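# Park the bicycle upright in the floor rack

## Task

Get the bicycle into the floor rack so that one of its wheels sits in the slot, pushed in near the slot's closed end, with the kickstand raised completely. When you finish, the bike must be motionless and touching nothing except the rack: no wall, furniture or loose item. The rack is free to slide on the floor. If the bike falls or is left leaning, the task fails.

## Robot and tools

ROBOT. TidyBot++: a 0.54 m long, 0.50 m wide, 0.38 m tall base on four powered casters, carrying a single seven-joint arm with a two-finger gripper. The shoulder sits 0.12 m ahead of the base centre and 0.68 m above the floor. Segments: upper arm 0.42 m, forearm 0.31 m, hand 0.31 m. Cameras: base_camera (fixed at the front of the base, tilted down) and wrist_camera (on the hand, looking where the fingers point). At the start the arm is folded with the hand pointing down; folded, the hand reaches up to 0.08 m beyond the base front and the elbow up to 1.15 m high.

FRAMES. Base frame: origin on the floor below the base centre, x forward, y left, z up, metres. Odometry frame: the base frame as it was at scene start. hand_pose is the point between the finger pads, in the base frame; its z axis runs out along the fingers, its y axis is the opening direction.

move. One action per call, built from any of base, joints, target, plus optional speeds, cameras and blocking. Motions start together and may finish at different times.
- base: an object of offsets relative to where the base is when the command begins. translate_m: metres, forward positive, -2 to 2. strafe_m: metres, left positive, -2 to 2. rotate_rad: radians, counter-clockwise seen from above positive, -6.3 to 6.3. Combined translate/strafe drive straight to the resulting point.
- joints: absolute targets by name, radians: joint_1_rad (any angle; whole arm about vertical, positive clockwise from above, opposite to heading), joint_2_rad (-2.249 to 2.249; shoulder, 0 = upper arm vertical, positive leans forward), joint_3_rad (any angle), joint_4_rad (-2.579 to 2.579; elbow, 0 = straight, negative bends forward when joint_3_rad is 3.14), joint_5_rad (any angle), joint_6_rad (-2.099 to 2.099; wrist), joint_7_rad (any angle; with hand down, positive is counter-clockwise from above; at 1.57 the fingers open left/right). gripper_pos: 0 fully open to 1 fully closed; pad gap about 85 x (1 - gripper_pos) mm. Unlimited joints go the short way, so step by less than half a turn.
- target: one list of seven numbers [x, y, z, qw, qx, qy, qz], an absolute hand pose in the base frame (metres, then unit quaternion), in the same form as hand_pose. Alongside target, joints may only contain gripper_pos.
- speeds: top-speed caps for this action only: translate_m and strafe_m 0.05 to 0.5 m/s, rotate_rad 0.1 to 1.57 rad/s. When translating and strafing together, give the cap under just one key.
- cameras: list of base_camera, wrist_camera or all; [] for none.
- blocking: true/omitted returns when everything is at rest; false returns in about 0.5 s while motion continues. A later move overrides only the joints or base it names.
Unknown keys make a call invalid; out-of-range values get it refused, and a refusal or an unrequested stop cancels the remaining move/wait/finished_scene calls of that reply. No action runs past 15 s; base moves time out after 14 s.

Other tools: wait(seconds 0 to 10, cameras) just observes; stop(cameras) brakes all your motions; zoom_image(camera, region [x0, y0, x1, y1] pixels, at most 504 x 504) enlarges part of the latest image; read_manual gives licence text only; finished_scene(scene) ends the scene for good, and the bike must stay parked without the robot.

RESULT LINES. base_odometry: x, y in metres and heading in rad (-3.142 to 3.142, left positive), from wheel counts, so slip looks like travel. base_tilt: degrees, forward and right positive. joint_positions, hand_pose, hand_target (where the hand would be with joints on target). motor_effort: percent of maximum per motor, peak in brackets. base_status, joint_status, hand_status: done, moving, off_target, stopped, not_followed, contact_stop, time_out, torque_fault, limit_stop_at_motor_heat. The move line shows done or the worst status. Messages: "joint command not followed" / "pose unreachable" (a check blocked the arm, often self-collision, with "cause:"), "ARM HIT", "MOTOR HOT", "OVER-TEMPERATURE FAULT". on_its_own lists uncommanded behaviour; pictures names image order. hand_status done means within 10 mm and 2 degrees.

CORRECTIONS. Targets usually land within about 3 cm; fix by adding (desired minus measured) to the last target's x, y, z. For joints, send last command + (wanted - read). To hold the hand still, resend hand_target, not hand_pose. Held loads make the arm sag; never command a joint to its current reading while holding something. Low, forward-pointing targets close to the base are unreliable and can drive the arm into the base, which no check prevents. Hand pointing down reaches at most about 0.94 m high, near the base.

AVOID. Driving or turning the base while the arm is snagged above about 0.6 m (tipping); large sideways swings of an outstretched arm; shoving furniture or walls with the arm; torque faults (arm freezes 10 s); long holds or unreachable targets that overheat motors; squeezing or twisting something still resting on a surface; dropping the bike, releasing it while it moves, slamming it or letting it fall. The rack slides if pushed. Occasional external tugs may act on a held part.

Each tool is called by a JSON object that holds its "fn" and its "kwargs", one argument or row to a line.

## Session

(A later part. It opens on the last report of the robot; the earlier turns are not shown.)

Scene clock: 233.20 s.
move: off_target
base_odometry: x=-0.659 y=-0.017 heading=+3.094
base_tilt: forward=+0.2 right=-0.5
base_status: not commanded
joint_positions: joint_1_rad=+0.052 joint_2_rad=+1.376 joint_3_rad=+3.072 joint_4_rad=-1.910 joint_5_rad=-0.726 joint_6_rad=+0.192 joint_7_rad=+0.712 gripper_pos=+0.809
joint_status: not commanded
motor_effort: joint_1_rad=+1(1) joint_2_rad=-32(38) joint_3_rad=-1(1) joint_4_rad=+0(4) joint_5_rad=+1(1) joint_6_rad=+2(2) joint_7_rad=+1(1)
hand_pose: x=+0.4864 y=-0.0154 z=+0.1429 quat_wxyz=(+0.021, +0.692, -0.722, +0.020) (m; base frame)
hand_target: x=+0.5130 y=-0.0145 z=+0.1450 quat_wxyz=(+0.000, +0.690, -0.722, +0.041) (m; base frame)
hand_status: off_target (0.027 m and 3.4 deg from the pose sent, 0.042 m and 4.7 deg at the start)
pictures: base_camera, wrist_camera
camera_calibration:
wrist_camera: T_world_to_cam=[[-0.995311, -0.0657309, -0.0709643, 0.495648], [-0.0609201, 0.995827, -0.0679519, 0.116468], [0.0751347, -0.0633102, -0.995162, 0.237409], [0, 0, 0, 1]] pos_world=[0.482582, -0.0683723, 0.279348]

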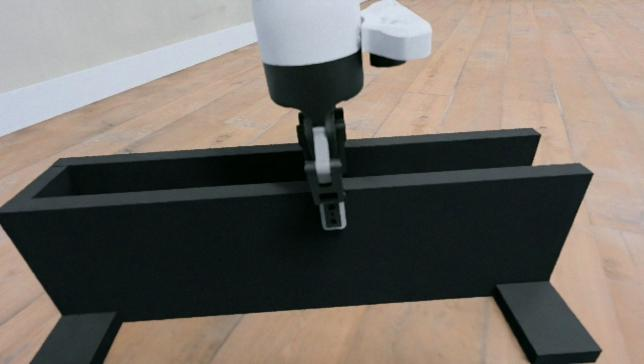

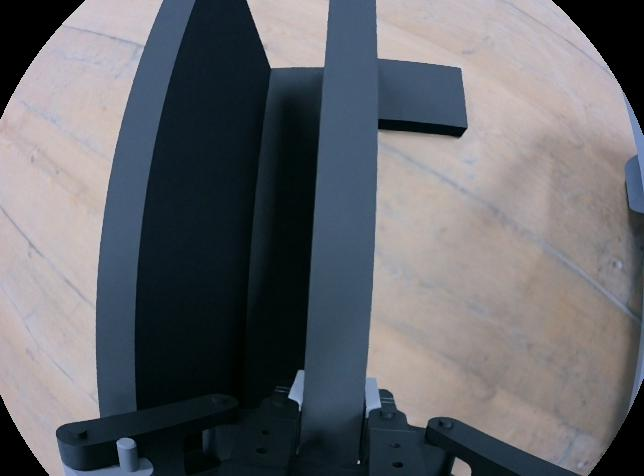

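{"fn": "move", "kwargs": {
  "joints": {"gripper_pos": 0.4},
  "cameras": []
}}

{"fn": "move", "kwargs": {
  "target": [0.495, -0.0145, 0.32, 0, 0.690, -0.722, 0.0],
  "cameras": ["base_camera"]
}}

{"fn": "move", "kwargs": {
  "joints": {"joint_1_rad": 0, "joint_2_rad": -0.6, "joint_3_rad": 3.14, "joint_4_rad": -1.9, "joint_5_rad": 0, "joint_6_rad": -1.2, "joint_7_rad": 1.57, "gripper_pos": 0},
  "base": {"strafe_m": -0.25, "translate_m": -0.2}
}}

Scene clock: 234.73 s.
move: done
base_odometry: x=-0.659 y=-0.017 heading=+3.094
base_tilt: forward=+0.2 right=-0.5
base_status: not commanded
joint_positions: joint_1_rad=+0.052 joint_2_rad=+1.377 joint_3_rad=+3.072 joint_4_rad=-1.906 joint_5_rad=-0.726 joint_6_rad=+0.192 joint_7_rad=+0.712 gripper_pos=+0.400
joint_status: all done
motor_effort: joint_1_rad=+0(1) joint_2_rad=-32(35) joint_3_rad=-2(2) joint_4_rad=-2(3) joint_5_rad=-1(2) joint_6_rad=+1(2) joint_7_rad=+1(1)
hand_pose: x=+0.4889 y=-0.0155 z=+0.1425 quat_wxyz=(+0.020, +0.691, -0.722, +0.022) (m; base frame)
hand_target: x=+0.5130 y=-0.0145 z=+0.1450 quat_wxyz=(+0.000, +0.690, -0.722, +0.041) (m; base frame)
hand_status: not commanded
pictures: none
No camera images: "cameras" was empty.

Scene clock: 236.40 s.
move: off_target
base_odometry: x=-0.659 y=-0.017 heading=+3.094
base_tilt: forward=+0.2 right=-0.5
base_status: not commanded
joint_positions: joint_1_rad=-0.077 joint_2_rad=+0.924 joint_3_rad=+3.300 joint_4_rad=-2.078 joint_5_rad=-0.746 joint_6_rad=-0.143 joint_7_rad=+0.712 gripper_pos=+0.400
joint_status: not commanded
motor_effort: joint_1_rad=+1(1) joint_2_rad=-30(37) joint_3_rad=+1(2) joint_4_rad=+3(4) joint_5_rad=+1(2) joint_6_rad=+1(2) joint_7_rad=+1(1)
hand_pose: x=+0.5123 y=-0.0224 z=+0.3142 quat_wxyz=(-0.004, +0.692, -0.722, +0.025) (m; base frame)
hand_target: x=+0.4950 y=-0.0145 z=+0.3200 quat_wxyz=(+0.000, +0.691, -0.723, +0.000) (m; base frame)
hand_status: off_target (0.020 m and 2.9 deg from the pose sent, 0.178 m and 3.4 deg at the start)
pictures: base_camera

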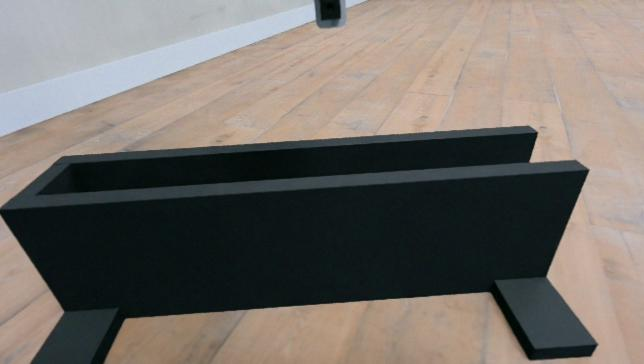

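Scene clock: 239.13 s.
move: done
base_odometry: x=-0.447 y=+0.224 heading=+3.094
base_tilt: forward=+0.2 right=-0.5
base_status: done
joint_positions: joint_1_rad=-0.013 joint_2_rad=-0.593 joint_3_rad=+3.164 joint_4_rad=-1.916 joint_5_rad=-0.044 joint_6_rad=-1.138 joint_7_rad=+1.498 gripper_pos=+0.000
joint_status: all done
motor_effort: joint_1_rad=+0(3) joint_2_rad=+1(32) joint_3_rad=+0(4) joint_4_rad=+20(22) joint_5_rad=+0(2) joint_6_rad=+6(6) joint_7_rad=+1(2)
hand_pose: x=+0.3848 y=+0.0101 z=+0.8665 quat_wxyz=(-0.039, +0.941, -0.041, +0.332) (m; base frame)
hand_target: x=+0.3706 y=+0.0019 z=+0.8637 quat_wxyz=(+0.000, +0.949, +0.000, +0.315) (m; base frame)
hand_status: not commanded
pictures: base_camera, wrist_camera
camera_calibration:
wrist_camera: T_world_to_cam=[[0.0782354, -0.99244, -0.0945614, 0.0642641], [-0.770707, -0.0000433729, -0.637189, 0.910511], [0.632368, 0.12273, -0.764884, 0.550903], [0, 0, 0, 1]] pos_world=[0.348336, -0.00379452, 1.00762]

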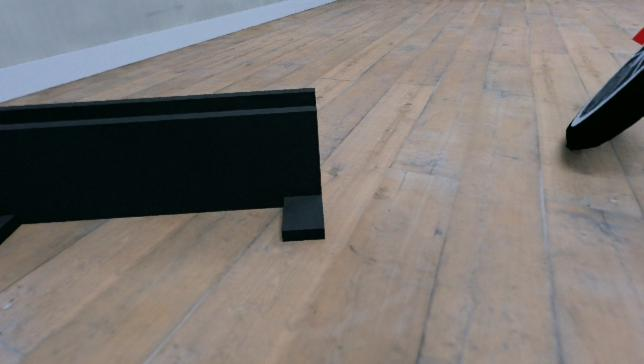

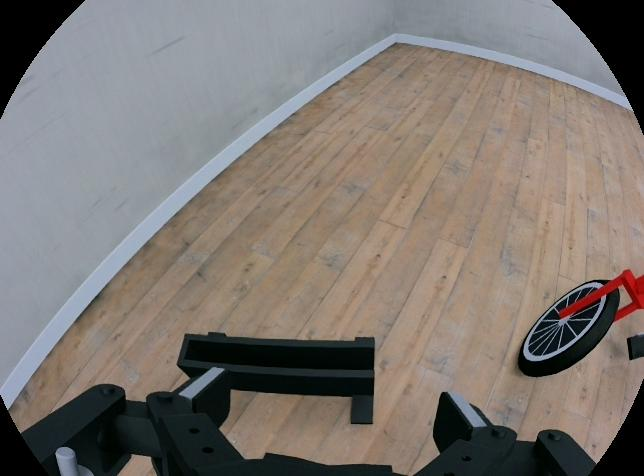

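{"fn": "move", "kwargs": {
  "base": {"strafe_m": -0.4}
}}

Scene clock: 251.20 s.
move: done
base_odometry: x=-0.428 y=+0.623 heading=+3.094
base_tilt: forward=+0.2 right=-0.5
base_status: done
joint_positions: joint_1_rad=-0.012 joint_2_rad=-0.593 joint_3_rad=+3.157 joint_4_rad=-1.915 joint_5_rad=-0.035 joint_6_rad=-1.142 joint_7_rad=+1.501 gripper_pos=+0.000
joint_status: not commanded
motor_effort: joint_1_rad=+0(2) joint_2_rad=+2(3) joint_3_rad=+0(2) joint_4_rad=+20(22) joint_5_rad=+0(1) joint_6_rad=+6(6) joint_7_rad=+1(1)
hand_pose: x=+0.3839 y=+0.0093 z=+0.8659 quat_wxyz=(-0.033, +0.942, -0.036, +0.331) (m; base frame)
hand_target: x=+0.3706 y=+0.0019 z=+0.8637 quat_wxyz=(+0.000, +0.949, +0.000, +0.315) (m; base frame)
hand_status: not commanded
pictures: base_camera, wrist_camera
camera_calibration:
wrist_camera: T_world_to_cam=[[0.0825431, -0.993364, -0.0800906, 0.0493044], [-0.772414, -0.0129872, -0.634987, 0.908274], [0.629733, 0.114277, -0.76836, 0.555205], [0, 0, 0, 1]] pos_world=[0.347863, -0.00267387, 1.00729]

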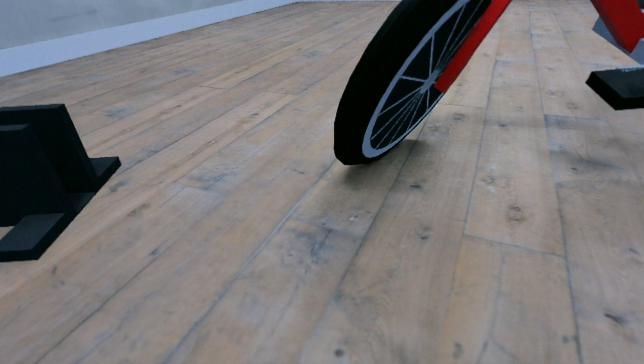

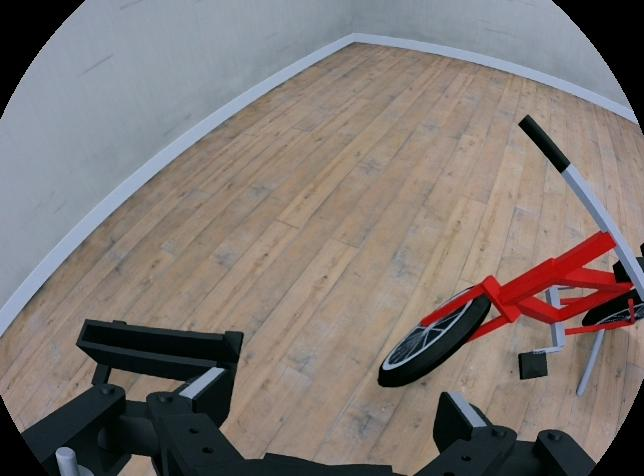

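{"fn": "move", "kwargs": {
  "base": {"translate_m": 0.2, "strafe_m": -0.408, "rotate_rad": 0.065},
  "speeds": {"strafe_m": 0.3},
  "cameras": ["base_camera"]
}}

{"fn": "move", "kwargs": {
  "target": [0.52, -0.026, 0.80, -0.123, 0.9, 0.4076, 0.098]
}}

Scene clock: 260.23 s.
move: done
base_odometry: x=-0.609 y=+1.040 heading=-3.124
base_tilt: forward=+0.2 right=-0.5
base_status: done
joint_positions: joint_1_rad=-0.009 joint_2_rad=-0.593 joint_3_rad=+3.153 joint_4_rad=-1.915 joint_5_rad=-0.033 joint_6_rad=-1.143 joint_7_rad=+1.501 gripper_pos=+0.000
joint_status: not commanded
motor_effort: joint_1_rad=-1(1) joint_2_rad=+2(4) joint_3_rad=+1(2) joint_4_rad=+20(22) joint_5_rad=+0(2) joint_6_rad=+5(7) joint_7_rad=+1(1)
hand_pose: x=+0.3835 y=+0.0096 z=+0.8658 quat_wxyz=(-0.031, +0.942, -0.035, +0.331) (m; base frame)
hand_target: x=+0.3706 y=+0.0019 z=+0.8637 quat_wxyz=(+0.000, +0.949, +0.000, +0.315) (m; base frame)
hand_status: not commanded
pictures: base_camera

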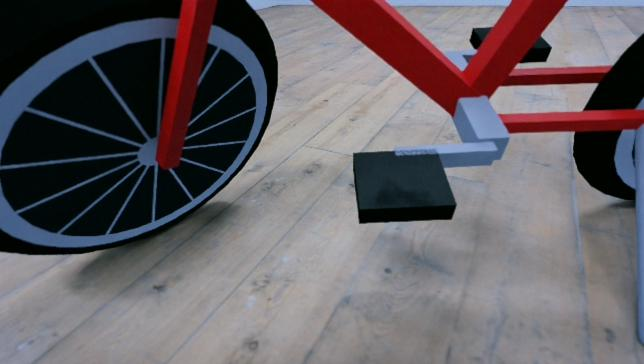

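Scene clock: 262.67 s.
move: off_target
base_odometry: x=-0.609 y=+1.040 heading=-3.124
base_tilt: forward=+0.2 right=-0.5
base_status: not commanded
joint_positions: joint_1_rad=+0.315 joint_2_rad=+0.192 joint_3_rad=+3.144 joint_4_rad=-1.389 joint_5_rad=-0.273 joint_6_rad=-1.534 joint_7_rad=+2.653 gripper_pos=+0.000
joint_status: not commanded
motor_effort: joint_1_rad=+0(2) joint_2_rad=-22(25) joint_3_rad=+0(1) joint_4_rad=+17(22) joint_5_rad=-2(3) joint_6_rad=+0(7) joint_7_rad=+1(1)
hand_pose: x=+0.5286 y=-0.0447 z=+0.7921 quat_wxyz=(-0.096, +0.920, +0.367, +0.098) (m; base frame)
hand_target: x=+0.5200 y=-0.0260 z=+0.8000 quat_wxyz=(-0.123, +0.900, +0.407, +0.098) (m; base frame)
hand_status: off_target (0.022 m and 6.1 deg from the pose sent, 0.156 m and 59.2 deg at the start)
pictures: base_camera, wrist_camera
camera_calibration:
wrist_camera: T_world_to_cam=[[0.769692, -0.620138, -0.15167, -0.312075], [-0.635894, -0.723609, -0.268382, 0.578135], [0.0566839, 0.303018, -0.951298, 0.86981], [0, 0, 0, 1]] pos_world=[0.55853, -0.0387534, 0.935276]

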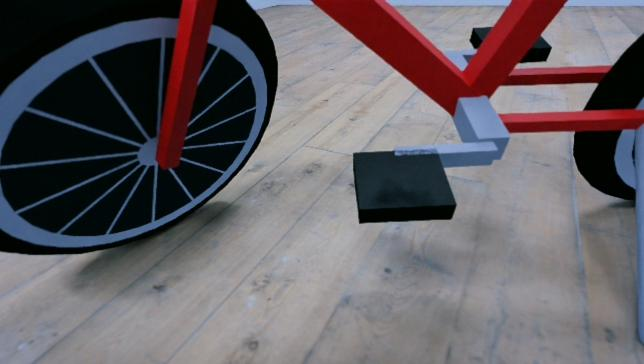

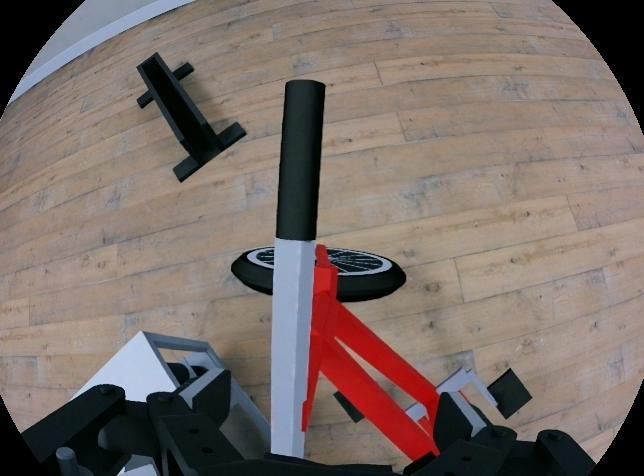

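{"fn": "move", "kwargs": {
  "target": [0.493, -0.030, 0.712, -0.123, 0.9, 0.4076, 0.098],
  "cameras": ["wrist_camera"]
}}

Scene clock: 267.70 s.
move: off_target
base_odometry: x=-0.609 y=+1.040 heading=-3.124
base_tilt: forward=+0.2 right=-0.5
base_status: not commanded
joint_positions: joint_1_rad=+0.323 joint_2_rad=+0.186 joint_3_rad=+3.144 joint_4_rad=-1.666 joint_5_rad=-0.288 joint_6_rad=-1.387 joint_7_rad=+2.781 gripper_pos=+0.000
joint_status: not commanded
motor_effort: joint_1_rad=+0(1) joint_2_rad=-21(23) joint_3_rad=-1(1) joint_4_rad=+17(18) joint_5_rad=-2(3) joint_6_rad=-1(2) joint_7_rad=+1(1)
hand_pose: x=+0.4818 y=-0.0291 z=+0.7102 quat_wxyz=(-0.134, +0.908, +0.393, +0.062) (m; base frame)
hand_target: x=+0.4930 y=-0.0300 z=+0.7120 quat_wxyz=(-0.123, +0.900, +0.407, +0.098) (m; base frame)
hand_status: off_target (0.011 m and 4.7 deg from the pose sent, 0.089 m and 6.1 deg at the start)
pictures: wrist_camera
camera_calibration:
wrist_camera: T_world_to_cam=[[0.795378, -0.55499, -0.243638, -0.223958], [-0.604205, -0.757867, -0.246116, 0.505603], [-0.0480531, 0.342962, -0.938119, 0.832093], [0, 0, 0, 1]] pos_world=[0.523604, -0.0264912, 0.850475]

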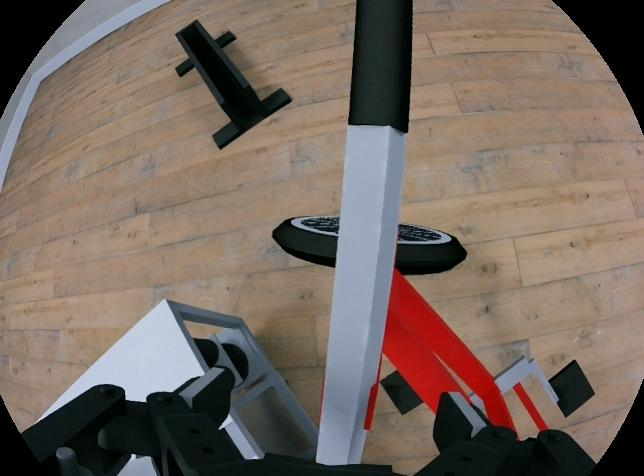

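{"fn": "move", "kwargs": {
  "target": [0.4945, -0.0230, 0.648, -0.123, 0.9, 0.4076, 0.098],
  "cameras": ["wrist_camera"]
}}

Scene clock: 270.07 s.
move: off_target
base_odometry: x=-0.609 y=+1.040 heading=-3.124
base_tilt: forward=+0.2 right=-0.5
base_status: not commanded
joint_positions: joint_1_rad=+0.374 joint_2_rad=+0.224 joint_3_rad=+3.087 joint_4_rad=-1.815 joint_5_rad=-0.294 joint_6_rad=-1.182 joint_7_rad=+2.815 gripper_pos=+0.000
joint_status: not commanded
motor_effort: joint_1_rad=+1(1) joint_2_rad=-21(23) joint_3_rad=-1(1) joint_4_rad=+15(17) joint_5_rad=-1(3) joint_6_rad=+0(2) joint_7_rad=+1(1)
hand_pose: x=+0.4823 y=-0.0307 z=+0.6523 quat_wxyz=(-0.127, +0.911, +0.386, +0.070) (m; base frame)
hand_target: x=+0.4945 y=-0.0230 z=+0.6480 quat_wxyz=(-0.123, +0.900, +0.407, +0.098) (m; base frame)
hand_status: off_target (0.015 m and 4.2 deg from the pose sent, 0.064 m and 4.7 deg at the start)
pictures: wrist_camera
camera_calibration:
wrist_camera: T_world_to_cam=[[0.788757, -0.572113, -0.224833, -0.248962], [-0.614245, -0.747719, -0.252231, 0.499686], [-0.0238071, 0.337051, -0.941185, 0.768544], [0, 0, 0, 1]] pos_world=[0.521597, -0.027848, 0.793404]

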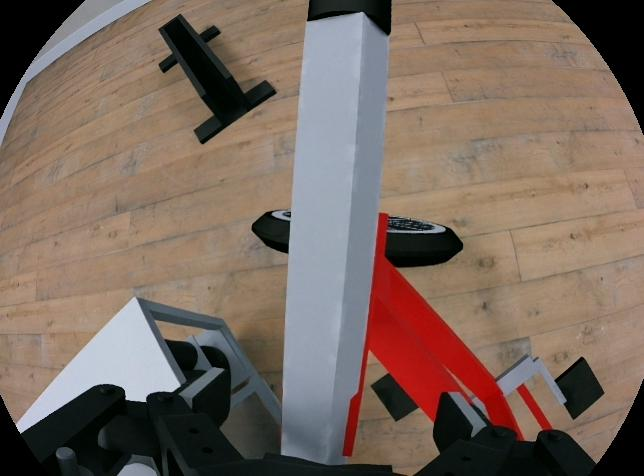

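{"fn": "move", "kwargs": {
  "target": [0.488, -0.022, 0.658, -0.123, 0.9, 0.4076, 0.098],
  "cameras": []
}}

{"fn": "move", "kwargs": {
  "joints": {"gripper_pos": 1.0}
}}

Scene clock: 271.63 s.
move: off_target
base_odometry: x=-0.609 y=+1.040 heading=-3.124
base_tilt: forward=+0.2 right=-0.5
base_status: not commanded
joint_positions: joint_1_rad=+0.367 joint_2_rad=+0.212 joint_3_rad=+3.093 joint_4_rad=-1.815 joint_5_rad=-0.299 joint_6_rad=-1.180 joint_7_rad=+2.817 gripper_pos=+0.000
joint_status: not commanded
motor_effort: joint_1_rad=+0(1) joint_2_rad=-21(23) joint_3_rad=-1(1) joint_4_rad=+15(16) joint_5_rad=-2(3) joint_6_rad=-1(2) joint_7_rad=+1(1)
hand_pose: x=+0.4836 y=-0.0298 z=+0.6567 quat_wxyz=(-0.123, +0.911, +0.387, +0.076) (m; base frame)
hand_target: x=+0.4880 y=-0.0220 z=+0.6580 quat_wxyz=(-0.123, +0.900, +0.407, +0.098) (m; base frame)
hand_status: off_target (0.009 m and 3.7 deg from the pose sent, 0.012 m and 4.2 deg at the start)
pictures: none
No camera images: "cameras" was empty.

Scene clock: 272.73 s.
move: off_target
base_odometry: x=-0.609 y=+1.040 heading=-3.124
base_tilt: forward=+0.2 right=-0.5
base_status: not commanded
joint_positions: joint_1_rad=+0.369 joint_2_rad=+0.206 joint_3_rad=+3.094 joint_4_rad=-1.820 joint_5_rad=-0.302 joint_6_rad=-1.175 joint_7_rad=+2.817 gripper_pos=+0.711
joint_status: gripper_pos off_target (ended at +0.711, target +1.000)
motor_effort: joint_1_rad=+0(4) joint_2_rad=-19(21) joint_3_rad=-2(6) joint_4_rad=+16(20) joint_5_rad=-3(9) joint_6_rad=-2(7) joint_7_rad=+2(2)
hand_pose: x=+0.4833 y=-0.0299 z=+0.6575 quat_wxyz=(-0.121, +0.912, +0.385, +0.079) (m; base frame)
hand_target: x=+0.4880 y=-0.0220 z=+0.6580 quat_wxyz=(-0.123, +0.900, +0.407, +0.098) (m; base frame)
hand_status: not commanded
pictures: base_camera, wrist_camera
camera_calibration:
wrist_camera: T_world_to_cam=[[0.790082, -0.576689, -0.207845, -0.260077], [-0.612989, -0.74537, -0.262046, 0.508087], [-0.00380202, 0.334444, -0.942408, 0.764253], [0, 0, 0, 1]] pos_world=[0.519839, -0.0268712, 0.799324]

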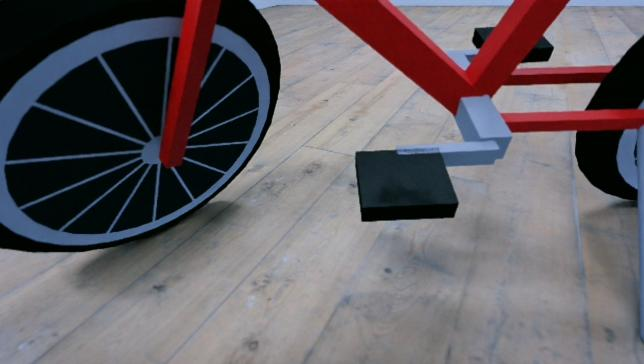

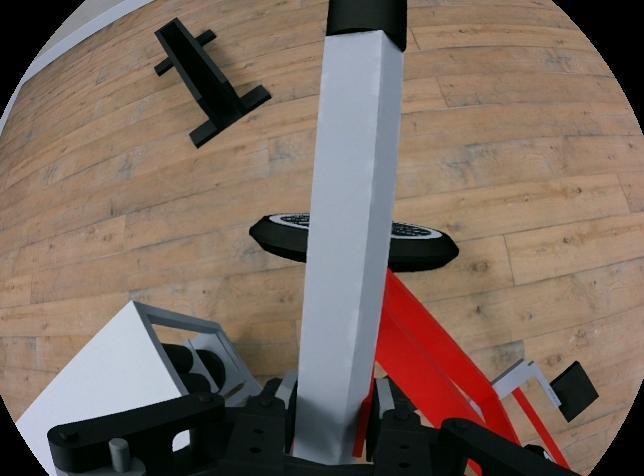

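{"fn": "move", "kwargs": {
  "target": [0.576, -0.022, 0.674, -0.1494, 0.9045, 0.3987, 0.0389]
}}

Scene clock: 275.60 s.
move: off_target
base_odometry: x=-0.609 y=+1.040 heading=-3.124
base_tilt: forward=+0.2 right=-0.5
base_status: not commanded
joint_positions: joint_1_rad=+0.395 joint_2_rad=+0.443 joint_3_rad=+2.985 joint_4_rad=-1.423 joint_5_rad=-0.204 joint_6_rad=-1.356 joint_7_rad=+2.697 gripper_pos=+0.715
joint_status: not commanded
motor_effort: joint_1_rad=-4(7) joint_2_rad=-28(28) joint_3_rad=-6(8) joint_4_rad=+20(21) joint_5_rad=-8(10) joint_6_rad=+2(3) joint_7_rad=+2(3)
hand_pose: x=+0.5768 y=-0.0525 z=+0.6734 quat_wxyz=(-0.126, +0.908, +0.397, +0.054) (m; base frame)
hand_target: x=+0.5760 y=-0.0220 z=+0.6740 quat_wxyz=(-0.149, +0.904, +0.399, +0.039) (m; base frame)
hand_status: off_target (0.031 m and 3.2 deg from the pose sent, 0.094 m and 5.9 deg at the start)
pictures: base_camera, wrist_camera
camera_calibration:
wrist_camera: T_world_to_cam=[[0.797954, -0.553616, -0.238283, -0.32645], [-0.59994, -0.767489, -0.225907, 0.519668], [-0.0578142, 0.323219, -0.944557, 0.819141], [0, 0, 0, 1]] pos_world=[0.619619, -0.0466507, 0.813334]

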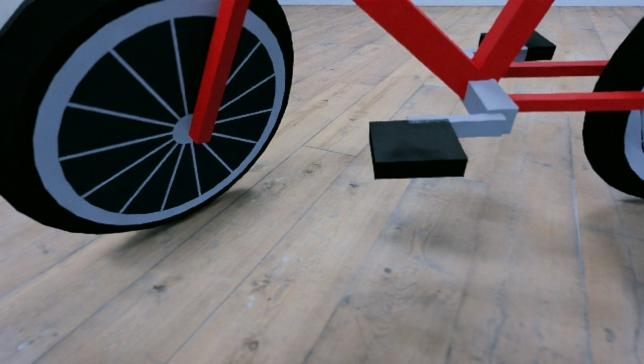

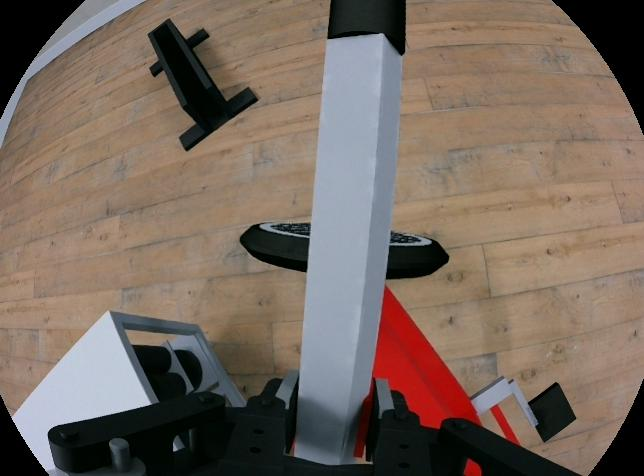

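{"fn": "move", "kwargs": {
  "target": [0.660, -0.05, 0.682, -0.1751, 0.9051, 0.3880, -0.0203]
}}

Scene clock: 277.80 s.
move: off_target
base_odometry: x=-0.609 y=+1.040 heading=-3.124
base_tilt: forward=+0.2 right=-0.5
base_status: not commanded
joint_positions: joint_1_rad=+0.332 joint_2_rad=+0.783 joint_3_rad=+2.967 joint_4_rad=-0.812 joint_5_rad=-0.157 joint_6_rad=-1.716 joint_7_rad=+2.588 gripper_pos=+0.715
joint_status: not commanded
motor_effort: joint_1_rad=-1(4) joint_2_rad=-39(40) joint_3_rad=-5(7) joint_4_rad=+16(20) joint_5_rad=-5(9) joint_6_rad=-2(2) joint_7_rad=+1(2)
hand_pose: x=+0.6746 y=-0.0658 z=+0.6814 quat_wxyz=(-0.160, +0.903, +0.398, +0.014) (m; base frame)
hand_target: x=+0.6600 y=-0.0500 z=+0.6820 quat_wxyz=(-0.175, +0.905, +0.388, -0.020) (m; base frame)
hand_status: off_target (0.022 m and 4.5 deg from the pose sent, 0.084 m and 10.2 deg at the start)
pictures: base_camera, wrist_camera
camera_calibration:
wrist_camera: T_world_to_cam=[[0.780206, -0.530064, -0.33213, -0.332497], [-0.605819, -0.772533, -0.190202, 0.54924], [-0.155761, 0.349608, -0.923858, 0.890312], [0, 0, 0, 1]] pos_world=[0.730833, -0.0631994, 0.816556]

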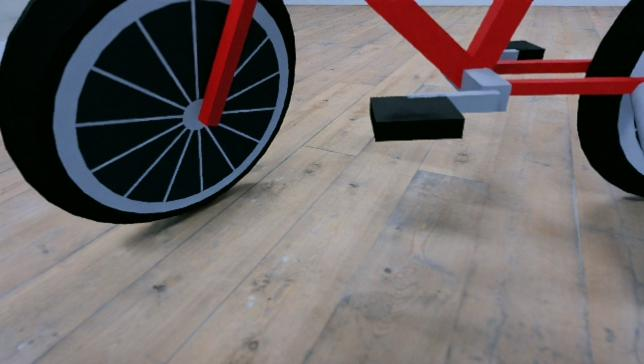

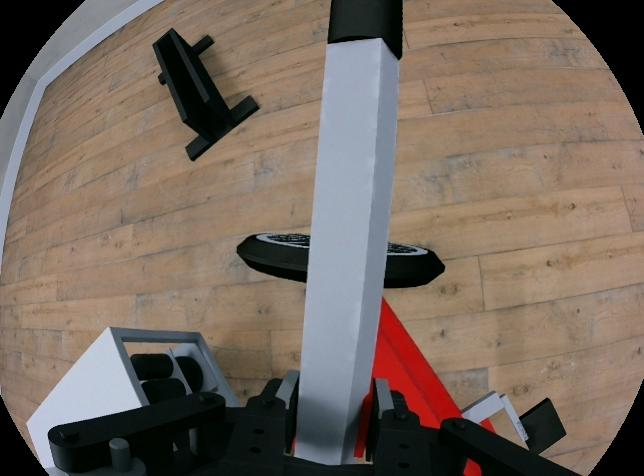

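{"fn": "move", "kwargs": {
  "base": {"translate_m": 0.06},
  "speeds": {"translate_m": 0.1},
  "target": [0.60, -0.05, 0.682, -0.1751, 0.9051, 0.3880, -0.0203],
  "cameras": []
}}

{"fn": "move", "kwargs": {
  "base": {"translate_m": 0.06},
  "speeds": {"translate_m": 0.1},
  "target": [0.54, -0.05, 0.682, -0.1751, 0.9051, 0.3880, -0.0203]
}}

Scene clock: 280.90 s.
move: off_target
base_odometry: x=-0.669 y=+1.039 heading=-3.124
base_tilt: forward=+0.2 right=-0.5
base_status: done
joint_positions: joint_1_rad=+0.347 joint_2_rad=+0.649 joint_3_rad=+2.954 joint_4_rad=-1.072 joint_5_rad=-0.155 joint_6_rad=-1.637 joint_7_rad=+2.587 gripper_pos=+0.715
joint_status: not commanded
motor_effort: joint_1_rad=+2(3) joint_2_rad=-35(40) joint_3_rad=-3(5) joint_4_rad=+13(18) joint_5_rad=-3(6) joint_6_rad=-12(12) joint_7_rad=+1(1)
hand_pose: x=+0.6165 y=-0.0483 z=+0.6810 quat_wxyz=(-0.168, +0.903, +0.396, -0.009) (m; base frame)
hand_target: x=+0.6000 y=-0.0500 z=+0.6820 quat_wxyz=(-0.175, +0.905, +0.388, -0.020) (m; base frame)
hand_status: off_target (0.017 m and 1.8 deg from the pose sent, 0.076 m and 4.5 deg at the start)
pictures: none
No camera images: "cameras" was empty.

Scene clock: 282.20 s.
move: off_target
base_odometry: x=-0.729 y=+1.039 heading=-3.124
base_tilt: forward=+0.2 right=-0.5
base_status: done
joint_positions: joint_1_rad=+0.387 joint_2_rad=+0.508 joint_3_rad=+2.954 joint_4_rad=-1.317 joint_5_rad=-0.155 joint_6_rad=-1.555 joint_7_rad=+2.587 gripper_pos=+0.715
joint_status: not commanded
motor_effort: joint_1_rad=+1(3) joint_2_rad=-31(37) joint_3_rad=-2(3) joint_4_rad=+13(14) joint_5_rad=-2(3) joint_6_rad=-11(12) joint_7_rad=+1(1)
hand_pose: x=+0.5540 y=-0.0473 z=+0.6806 quat_wxyz=(-0.166, +0.911, +0.377, -0.023) (m; base frame)
hand_target: x=+0.5400 y=-0.0500 z=+0.6820 quat_wxyz=(-0.175, +0.905, +0.388, -0.020) (m; base frame)
hand_status: off_target (0.014 m and 1.8 deg from the pose sent, 0.077 m and 1.8 deg at the start)
pictures: base_camera, wrist_camera
camera_calibration:
wrist_camera: T_world_to_cam=[[0.73447, -0.562161, -0.38017, -0.172333], [-0.642964, -0.755666, -0.124764, 0.467138], [-0.217144, 0.336071, -0.916463, 0.892673], [0, 0, 0, 1]] pos_world=[0.620765, -0.0438795, 0.810868]

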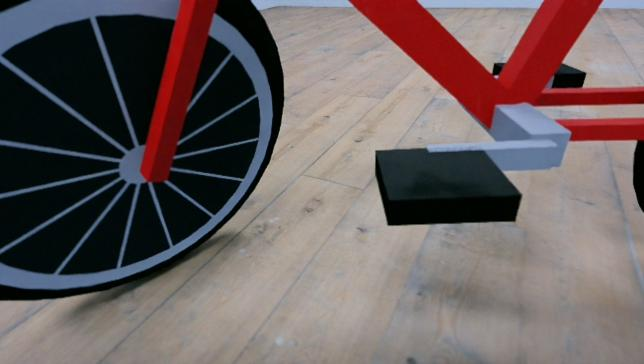

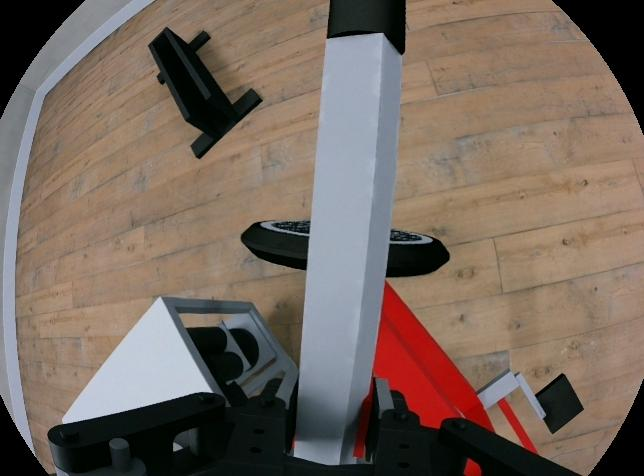

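{"fn": "move", "kwargs": {
  "target": [0.50, -0.045, 0.684, -0.1644, 0.964, 0.2085, -0.012]
}}

Scene clock: 292.87 s.
move: off_target
base_odometry: x=-0.729 y=+1.039 heading=-3.124
base_tilt: forward=+0.2 right=-0.5
base_status: not commanded
joint_positions: joint_1_rad=+0.380 joint_2_rad=+0.355 joint_3_rad=+3.088 joint_4_rad=-1.552 joint_5_rad=-0.202 joint_6_rad=-1.472 joint_7_rad=+2.451 gripper_pos=+0.715
joint_status: not commanded
motor_effort: joint_1_rad=+0(3) joint_2_rad=-26(32) joint_3_rad=-2(4) joint_4_rad=+16(18) joint_5_rad=-5(6) joint_6_rad=-6(11) joint_7_rad=+1(1)
hand_pose: x=+0.4907 y=-0.0597 z=+0.6776 quat_wxyz=(-0.156, +0.955, +0.249, -0.036) (m; base frame)
hand_target: x=+0.5000 y=-0.0450 z=+0.6840 quat_wxyz=(-0.164, +0.964, +0.209, -0.012) (m; base frame)
hand_status: off_target (0.019 m and 5.5 deg from the pose sent, 0.054 m and 20.3 deg at the start)
pictures: base_camera, wrist_camera
camera_calibration:
wrist_camera: T_world_to_cam=[[0.539129, -0.749039, -0.385071, -0.0459419], [-0.82273, -0.566181, -0.0505518, 0.465952], [-0.180154, 0.344063, -0.921502, 0.866071], [0, 0, 0, 1]] pos_world=[0.564147, -0.0685822, 0.803949]

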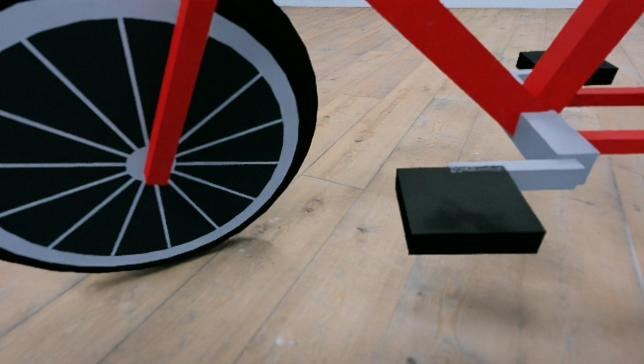

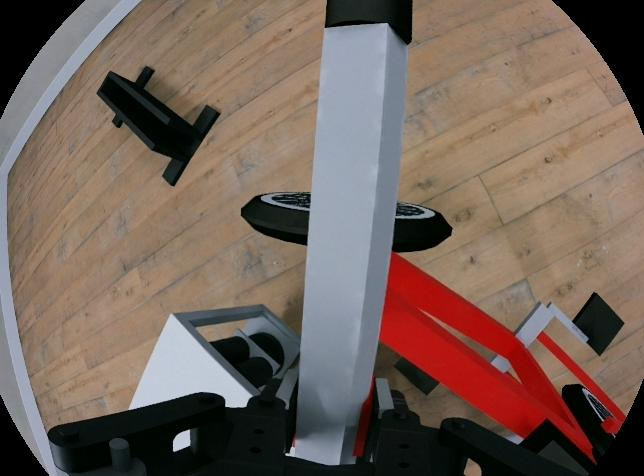

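{"fn": "move", "kwargs": {
  "target": [0.53, -0.05, 0.684, -0.1611, 0.9778, 0.1258, -0.0467],
  "cameras": ["wrist_camera"]
}}

{"fn": "move", "kwargs": {
  "target": [0.555, -0.05, 0.684, -0.1565, 0.9839, 0.0421, -0.081]
}}

Scene clock: 301.60 s.
move: off_target
base_odometry: x=-0.729 y=+1.039 heading=-3.124
base_tilt: forward=+0.2 right=-0.5
base_status: not commanded
joint_positions: joint_1_rad=+0.358 joint_2_rad=+0.416 joint_3_rad=+3.088 joint_4_rad=-1.458 joint_5_rad=-0.206 joint_6_rad=-1.517 joint_7_rad=+2.251 gripper_pos=+0.715
joint_status: not commanded
motor_effort: joint_1_rad=+0(2) joint_2_rad=-28(29) joint_3_rad=+0(3) joint_4_rad=+20(20) joint_5_rad=-1(5) joint_6_rad=+5(6) joint_7_rad=-2(2)
hand_pose: x=+0.5147 y=-0.0581 z=+0.6795 quat_wxyz=(-0.157, +0.972, +0.166, -0.056) (m; base frame)
hand_target: x=+0.5300 y=-0.0500 z=+0.6840 quat_wxyz=(-0.161, +0.978, +0.126, -0.047) (m; base frame)
hand_status: off_target (0.018 m and 4.7 deg from the pose sent, 0.041 m and 14.4 deg at the start)
pictures: wrist_camera
camera_calibration:
wrist_camera: T_world_to_cam=[[0.3868, -0.831382, -0.398985, 0.0260991], [-0.904141, -0.427028, 0.0132894, 0.493312], [-0.181427, 0.355598, -0.916861, 0.869792], [0, 0, 0, 1]] pos_world=[0.593731, -0.07694, 0.801336]

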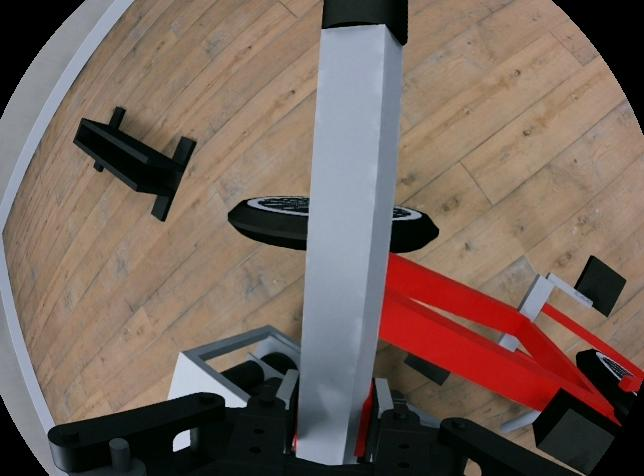

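Scene clock: 302.80 s.
move: off_target
base_odometry: x=-0.729 y=+1.039 heading=-3.124
base_tilt: forward=+0.2 right=-0.5
base_status: not commanded
joint_positions: joint_1_rad=+0.316 joint_2_rad=+0.499 joint_3_rad=+3.088 joint_4_rad=-1.324 joint_5_rad=-0.221 joint_6_rad=-1.579 joint_7_rad=+2.041 gripper_pos=+0.715
joint_status: not commanded
motor_effort: joint_1_rad=+2(3) joint_2_rad=-31(32) joint_3_rad=+1(2) joint_4_rad=+19(20) joint_5_rad=+3(4) joint_6_rad=+5(6) joint_7_rad=-2(2)
hand_pose: x=+0.5494 y=-0.0460 z=+0.6817 quat_wxyz=(-0.161, +0.980, +0.088, -0.076) (m; base frame)
hand_target: x=+0.5550 y=-0.0500 z=+0.6840 quat_wxyz=(-0.156, +0.983, +0.042, -0.081) (m; base frame)
hand_status: off_target (0.007 m and 5.3 deg from the pose sent, 0.041 m and 14.5 deg at the start)
pictures: base_camera, wrist_camera
camera_calibration:
wrist_camera: T_world_to_cam=[[0.233197, -0.881885, -0.409753, 0.113078], [-0.954407, -0.288313, 0.0773485, 0.520148], [-0.18635, 0.373034, -0.908911, 0.87189], [0, 0, 0, 1]] pos_world=[0.63254, -0.0755571, 0.798572]

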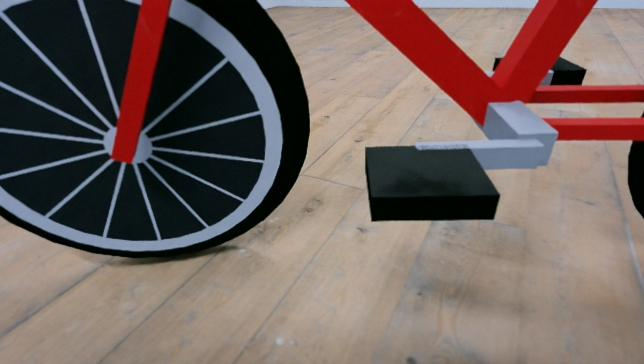

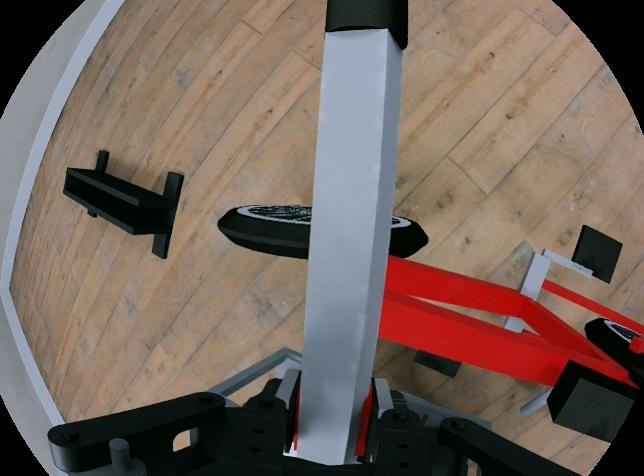

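{"fn": "move", "kwargs": {
  "target": [0.552, -0.048, 0.684, -0.1611, 0.9778, 0.1258, -0.0467],
  "base": {"strafe_m": 0.12, "translate_m": -0.04},
  "speeds": {"strafe_m": 0.1}
}}

Scene clock: 309.73 s.
move: off_target
base_odometry: x=-0.687 y=+0.919 heading=-3.124
base_tilt: forward=+0.2 right=-0.5
base_status: done
joint_positions: joint_1_rad=+0.331 joint_2_rad=+0.487 joint_3_rad=+3.081 joint_4_rad=-1.349 joint_5_rad=-0.217 joint_6_rad=-1.567 joint_7_rad=+2.109 gripper_pos=+0.715
joint_status: not commanded
motor_effort: joint_1_rad=+0(4) joint_2_rad=-32(35) joint_3_rad=-3(4) joint_4_rad=+18(20) joint_5_rad=-5(5) joint_6_rad=-3(5) joint_7_rad=+0(2)
hand_pose: x=+0.5427 y=-0.0495 z=+0.6802 quat_wxyz=(-0.163, +0.977, +0.115, -0.071) (m; base frame)
hand_target: x=+0.5520 y=-0.0480 z=+0.6840 quat_wxyz=(-0.161, +0.978, +0.126, -0.047) (m; base frame)
hand_status: off_target (0.010 m and 3.0 deg from the pose sent, 0.004 m and 5.5 deg at the start)
pictures: base_camera, wrist_camera
camera_calibration:
wrist_camera: T_world_to_cam=[[0.286539, -0.863757, -0.414511, 0.0860631], [-0.939135, -0.338816, 0.0568293, 0.516093], [-0.18953, 0.372998, -0.908268, 0.871874], [0, 0, 0, 1]] pos_world=[0.625266, -0.0760083, 0.79824]

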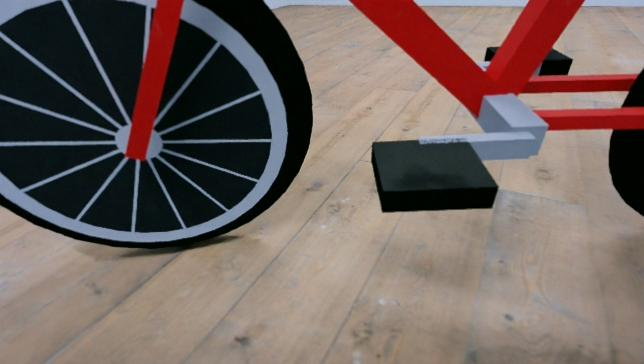

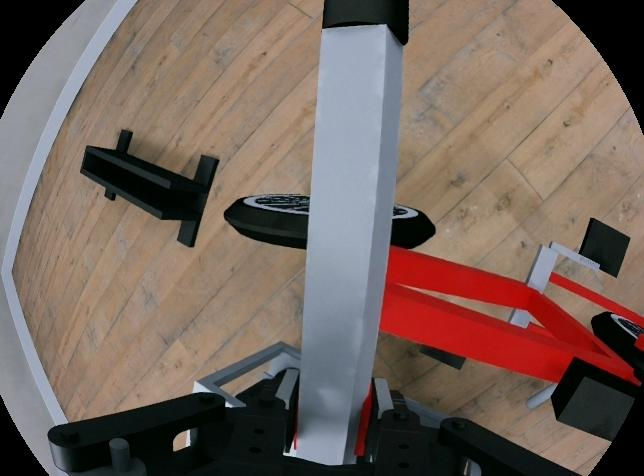

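{"fn": "move", "kwargs": {
  "target": [0.552, -0.048, 0.684, -0.1641, 0.9662, 0.1963, -0.0347],
  "base": {"strafe_m": 0.16, "translate_m": -0.058},
  "speeds": {"strafe_m": 0.1}
}}

Scene clock: 314.00 s.
move: off_target
base_odometry: x=-0.626 y=+0.760 heading=-3.124
base_tilt: forward=+0.2 right=-0.5
base_status: done
joint_positions: joint_1_rad=+0.354 joint_2_rad=+0.492 joint_3_rad=+3.063 joint_4_rad=-1.351 joint_5_rad=-0.200 joint_6_rad=-1.563 joint_7_rad=+2.218 gripper_pos=+0.716
joint_status: not commanded
motor_effort: joint_1_rad=-1(5) joint_2_rad=-32(36) joint_3_rad=-4(7) joint_4_rad=+18(21) joint_5_rad=-7(9) joint_6_rad=-5(7) joint_7_rad=+1(2)
hand_pose: x=+0.5410 y=-0.0572 z=+0.6771 quat_wxyz=(-0.164, +0.970, +0.166, -0.064) (m; base frame)
hand_target: x=+0.5520 y=-0.0480 z=+0.6840 quat_wxyz=(-0.164, +0.966, +0.196, -0.035) (m; base frame)
hand_status: off_target (0.016 m and 4.8 deg from the pose sent, 0.010 m and 10.3 deg at the start)
pictures: base_camera, wrist_camera
camera_calibration:
wrist_camera: T_world_to_cam=[[0.382476, -0.825505, -0.415034, 0.0292237], [-0.902102, -0.43077, 0.0254703, 0.50793], [-0.19981, 0.364661, -0.909449, 0.877453], [0, 0, 0, 1]] pos_world=[0.622351, -0.0770478, 0.79719]

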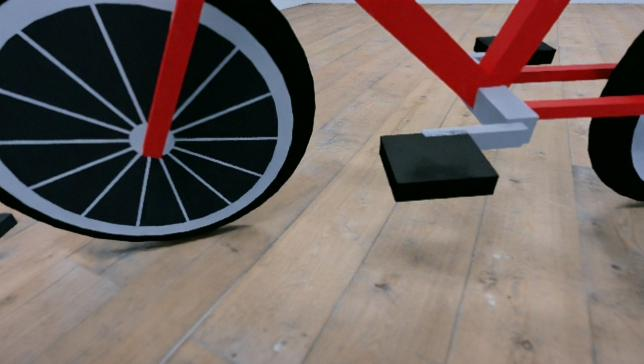

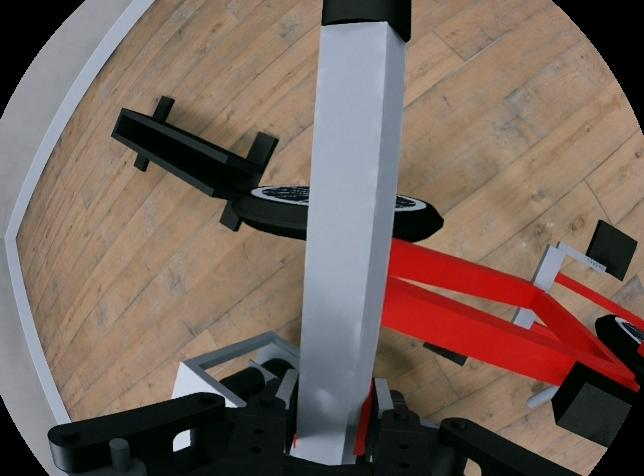

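{"fn": "zoom_image", "kwargs": {
  "camera": "wrist_camera",
  "region": [90, 80, 330, 260]
}}

Scaled by 2.100.

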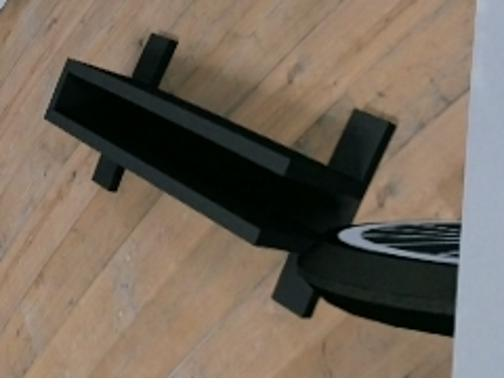

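{"fn": "move", "kwargs": {
  "base": {"strafe_m": 0.062, "translate_m": -0.023},
  "speeds": {"strafe_m": 0.1},
  "cameras": []
}}

{"fn": "move", "kwargs": {
  "target": [0.552, -0.048, 0.684, -0.1496, 0.9841, -0.0352, -0.093]
}}

Scene clock: 320.37 s.
move: done
base_odometry: x=-0.602 y=+0.698 heading=-3.124
base_tilt: forward=+0.2 right=-0.5
base_status: done
joint_positions: joint_1_rad=+0.354 joint_2_rad=+0.494 joint_3_rad=+3.058 joint_4_rad=-1.354 joint_5_rad=-0.197 joint_6_rad=-1.560 joint_7_rad=+2.218 gripper_pos=+0.716
joint_status: not commanded
motor_effort: joint_1_rad=+0(5) joint_2_rad=-35(36) joint_3_rad=-3(7) joint_4_rad=+19(21) joint_5_rad=-7(11) joint_6_rad=-5(6) joint_7_rad=+1(1)
hand_pose: x=+0.5404 y=-0.0565 z=+0.6755 quat_wxyz=(-0.163, +0.970, +0.168, -0.066) (m; base frame)
hand_target: x=+0.5520 y=-0.0480 z=+0.6840 quat_wxyz=(-0.164, +0.966, +0.196, -0.035) (m; base frame)
hand_status: not commanded
pictures: none
No camera images: "cameras" was empty.

Scene clock: 321.57 s.
move: off_target
base_odometry: x=-0.602 y=+0.698 heading=-3.124
base_tilt: forward=+0.2 right=-0.5
base_status: not commanded
joint_positions: joint_1_rad=+0.290 joint_2_rad=+0.507 joint_3_rad=+3.105 joint_4_rad=-1.351 joint_5_rad=-0.248 joint_6_rad=-1.595 joint_7_rad=+1.890 gripper_pos=+0.716
joint_status: not commanded
motor_effort: joint_1_rad=+1(3) joint_2_rad=-33(35) joint_3_rad=+1(4) joint_4_rad=+20(21) joint_5_rad=+1(8) joint_6_rad=+0(5) joint_7_rad=-2(2)
hand_pose: x=+0.5380 y=-0.0301 z=+0.6752 quat_wxyz=(-0.170, +0.979, +0.016, -0.110) (m; base frame)
hand_target: x=+0.5520 y=-0.0480 z=+0.6840 quat_wxyz=(-0.150, +0.984, -0.035, -0.093) (m; base frame)
hand_status: off_target (0.024 m and 6.6 deg from the pose sent, 0.017 m and 23.7 deg at the start)
pictures: base_camera, wrist_camera
camera_calibration:
wrist_camera: T_world_to_cam=[[0.0770237, -0.901935, -0.424947, 0.220735], [-0.972818, -0.161342, 0.166115, 0.46813], [-0.218387, 0.400601, -0.889846, 0.863086], [0, 0, 0, 1]] pos_world=[0.62689, -0.0711355, 0.784051]

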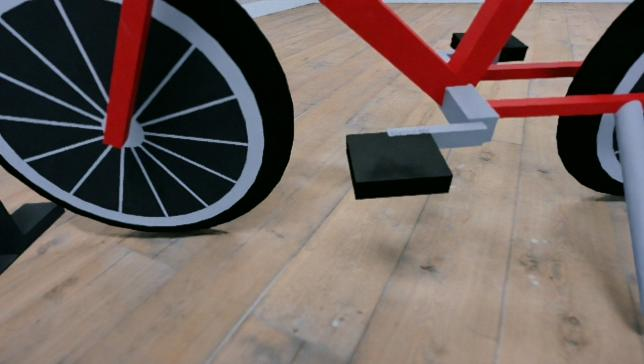

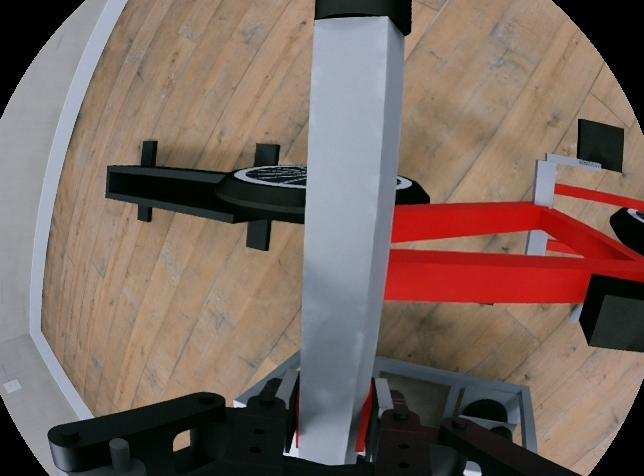

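{"fn": "zoom_image", "kwargs": {
  "camera": "wrist_camera",
  "region": [100, 120, 340, 270]
}}

{"fn": "zoom_image", "kwargs": {
  "camera": "base_camera",
  "region": [0, 100, 320, 300]
}}

Scaled by 2.100.

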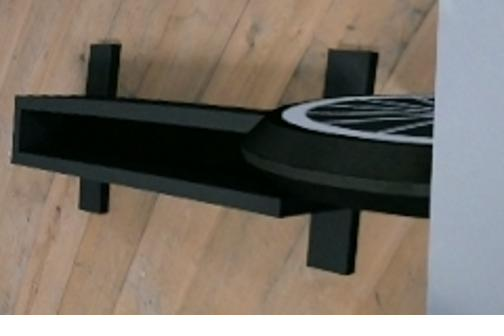

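Scaled by 1.575.

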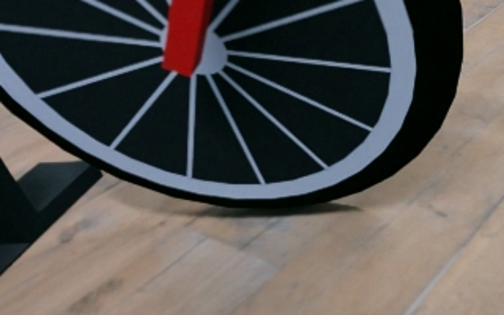

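{"fn": "zoom_image", "kwargs": {
  "camera": "base_camera",
  "region": [440, 60, 644, 364]
}}

Scaled by 1.658.

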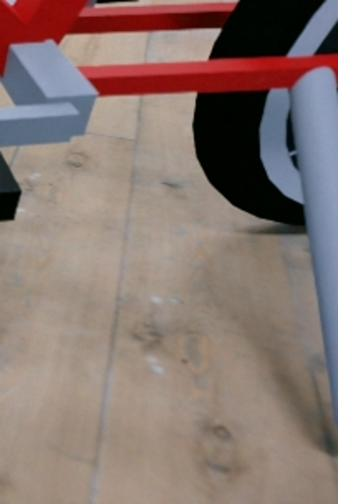

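{"fn": "move", "kwargs": {
  "base": {"translate_m": 0.055},
  "speeds": {"translate_m": 0.1},
  "target": [0.552, -0.035, 0.690, -0.1481, 0.9797, -0.0600, -0.1316]
}}

Scene clock: 326.80 s.
move: off_target
base_odometry: x=-0.657 y=+0.697 heading=-3.124
base_tilt: forward=+0.2 right=-0.5
base_status: done
joint_positions: joint_1_rad=+0.259 joint_2_rad=+0.548 joint_3_rad=+3.105 joint_4_rad=-1.270 joint_5_rad=-0.252 joint_6_rad=-1.662 joint_7_rad=+1.793 gripper_pos=+0.716
joint_status: not commanded
motor_effort: joint_1_rad=+0(3) joint_2_rad=-33(35) joint_3_rad=+1(2) joint_4_rad=+18(22) joint_5_rad=+3(5) joint_6_rad=+2(4) joint_7_rad=-1(3)
hand_pose: x=+0.5486 y=-0.0188 z=+0.6818 quat_wxyz=(-0.168, +0.977, -0.011, -0.133) (m; base frame)
hand_target: x=+0.5520 y=-0.0350 z=+0.6900 quat_wxyz=(-0.148, +0.978, -0.060, -0.131) (m; base frame)
hand_status: off_target (0.018 m and 6.1 deg from the pose sent, 0.021 m and 9.3 deg at the start)
pictures: base_camera, wrist_camera
camera_calibration:
wrist_camera: T_world_to_cam=[[0.0153328, -0.907322, -0.420157, 0.263328], [-0.9685, -0.117928, 0.219321, 0.441356], [-0.248543, 0.403559, -0.880549, 0.877022], [0, 0, 0, 1]] pos_world=[0.641393, -0.0629585, 0.786101]

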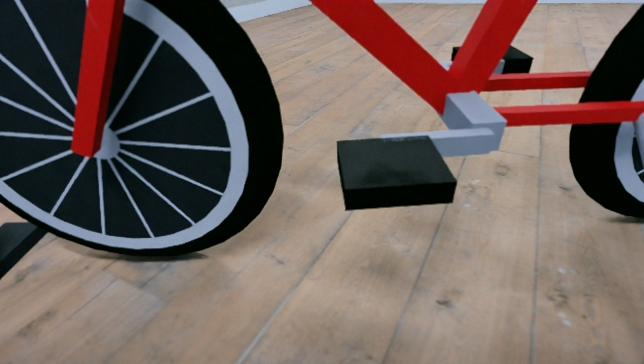

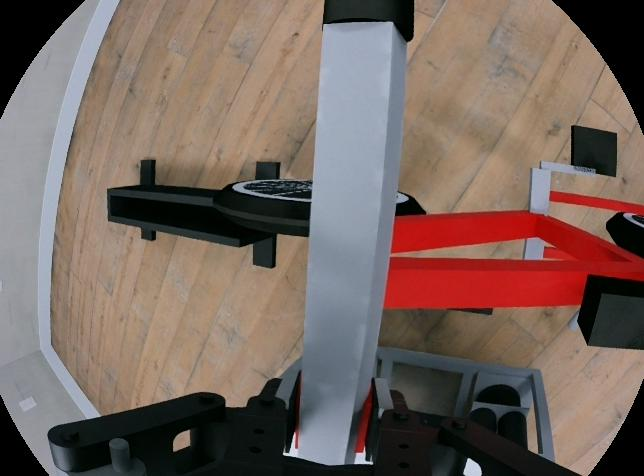

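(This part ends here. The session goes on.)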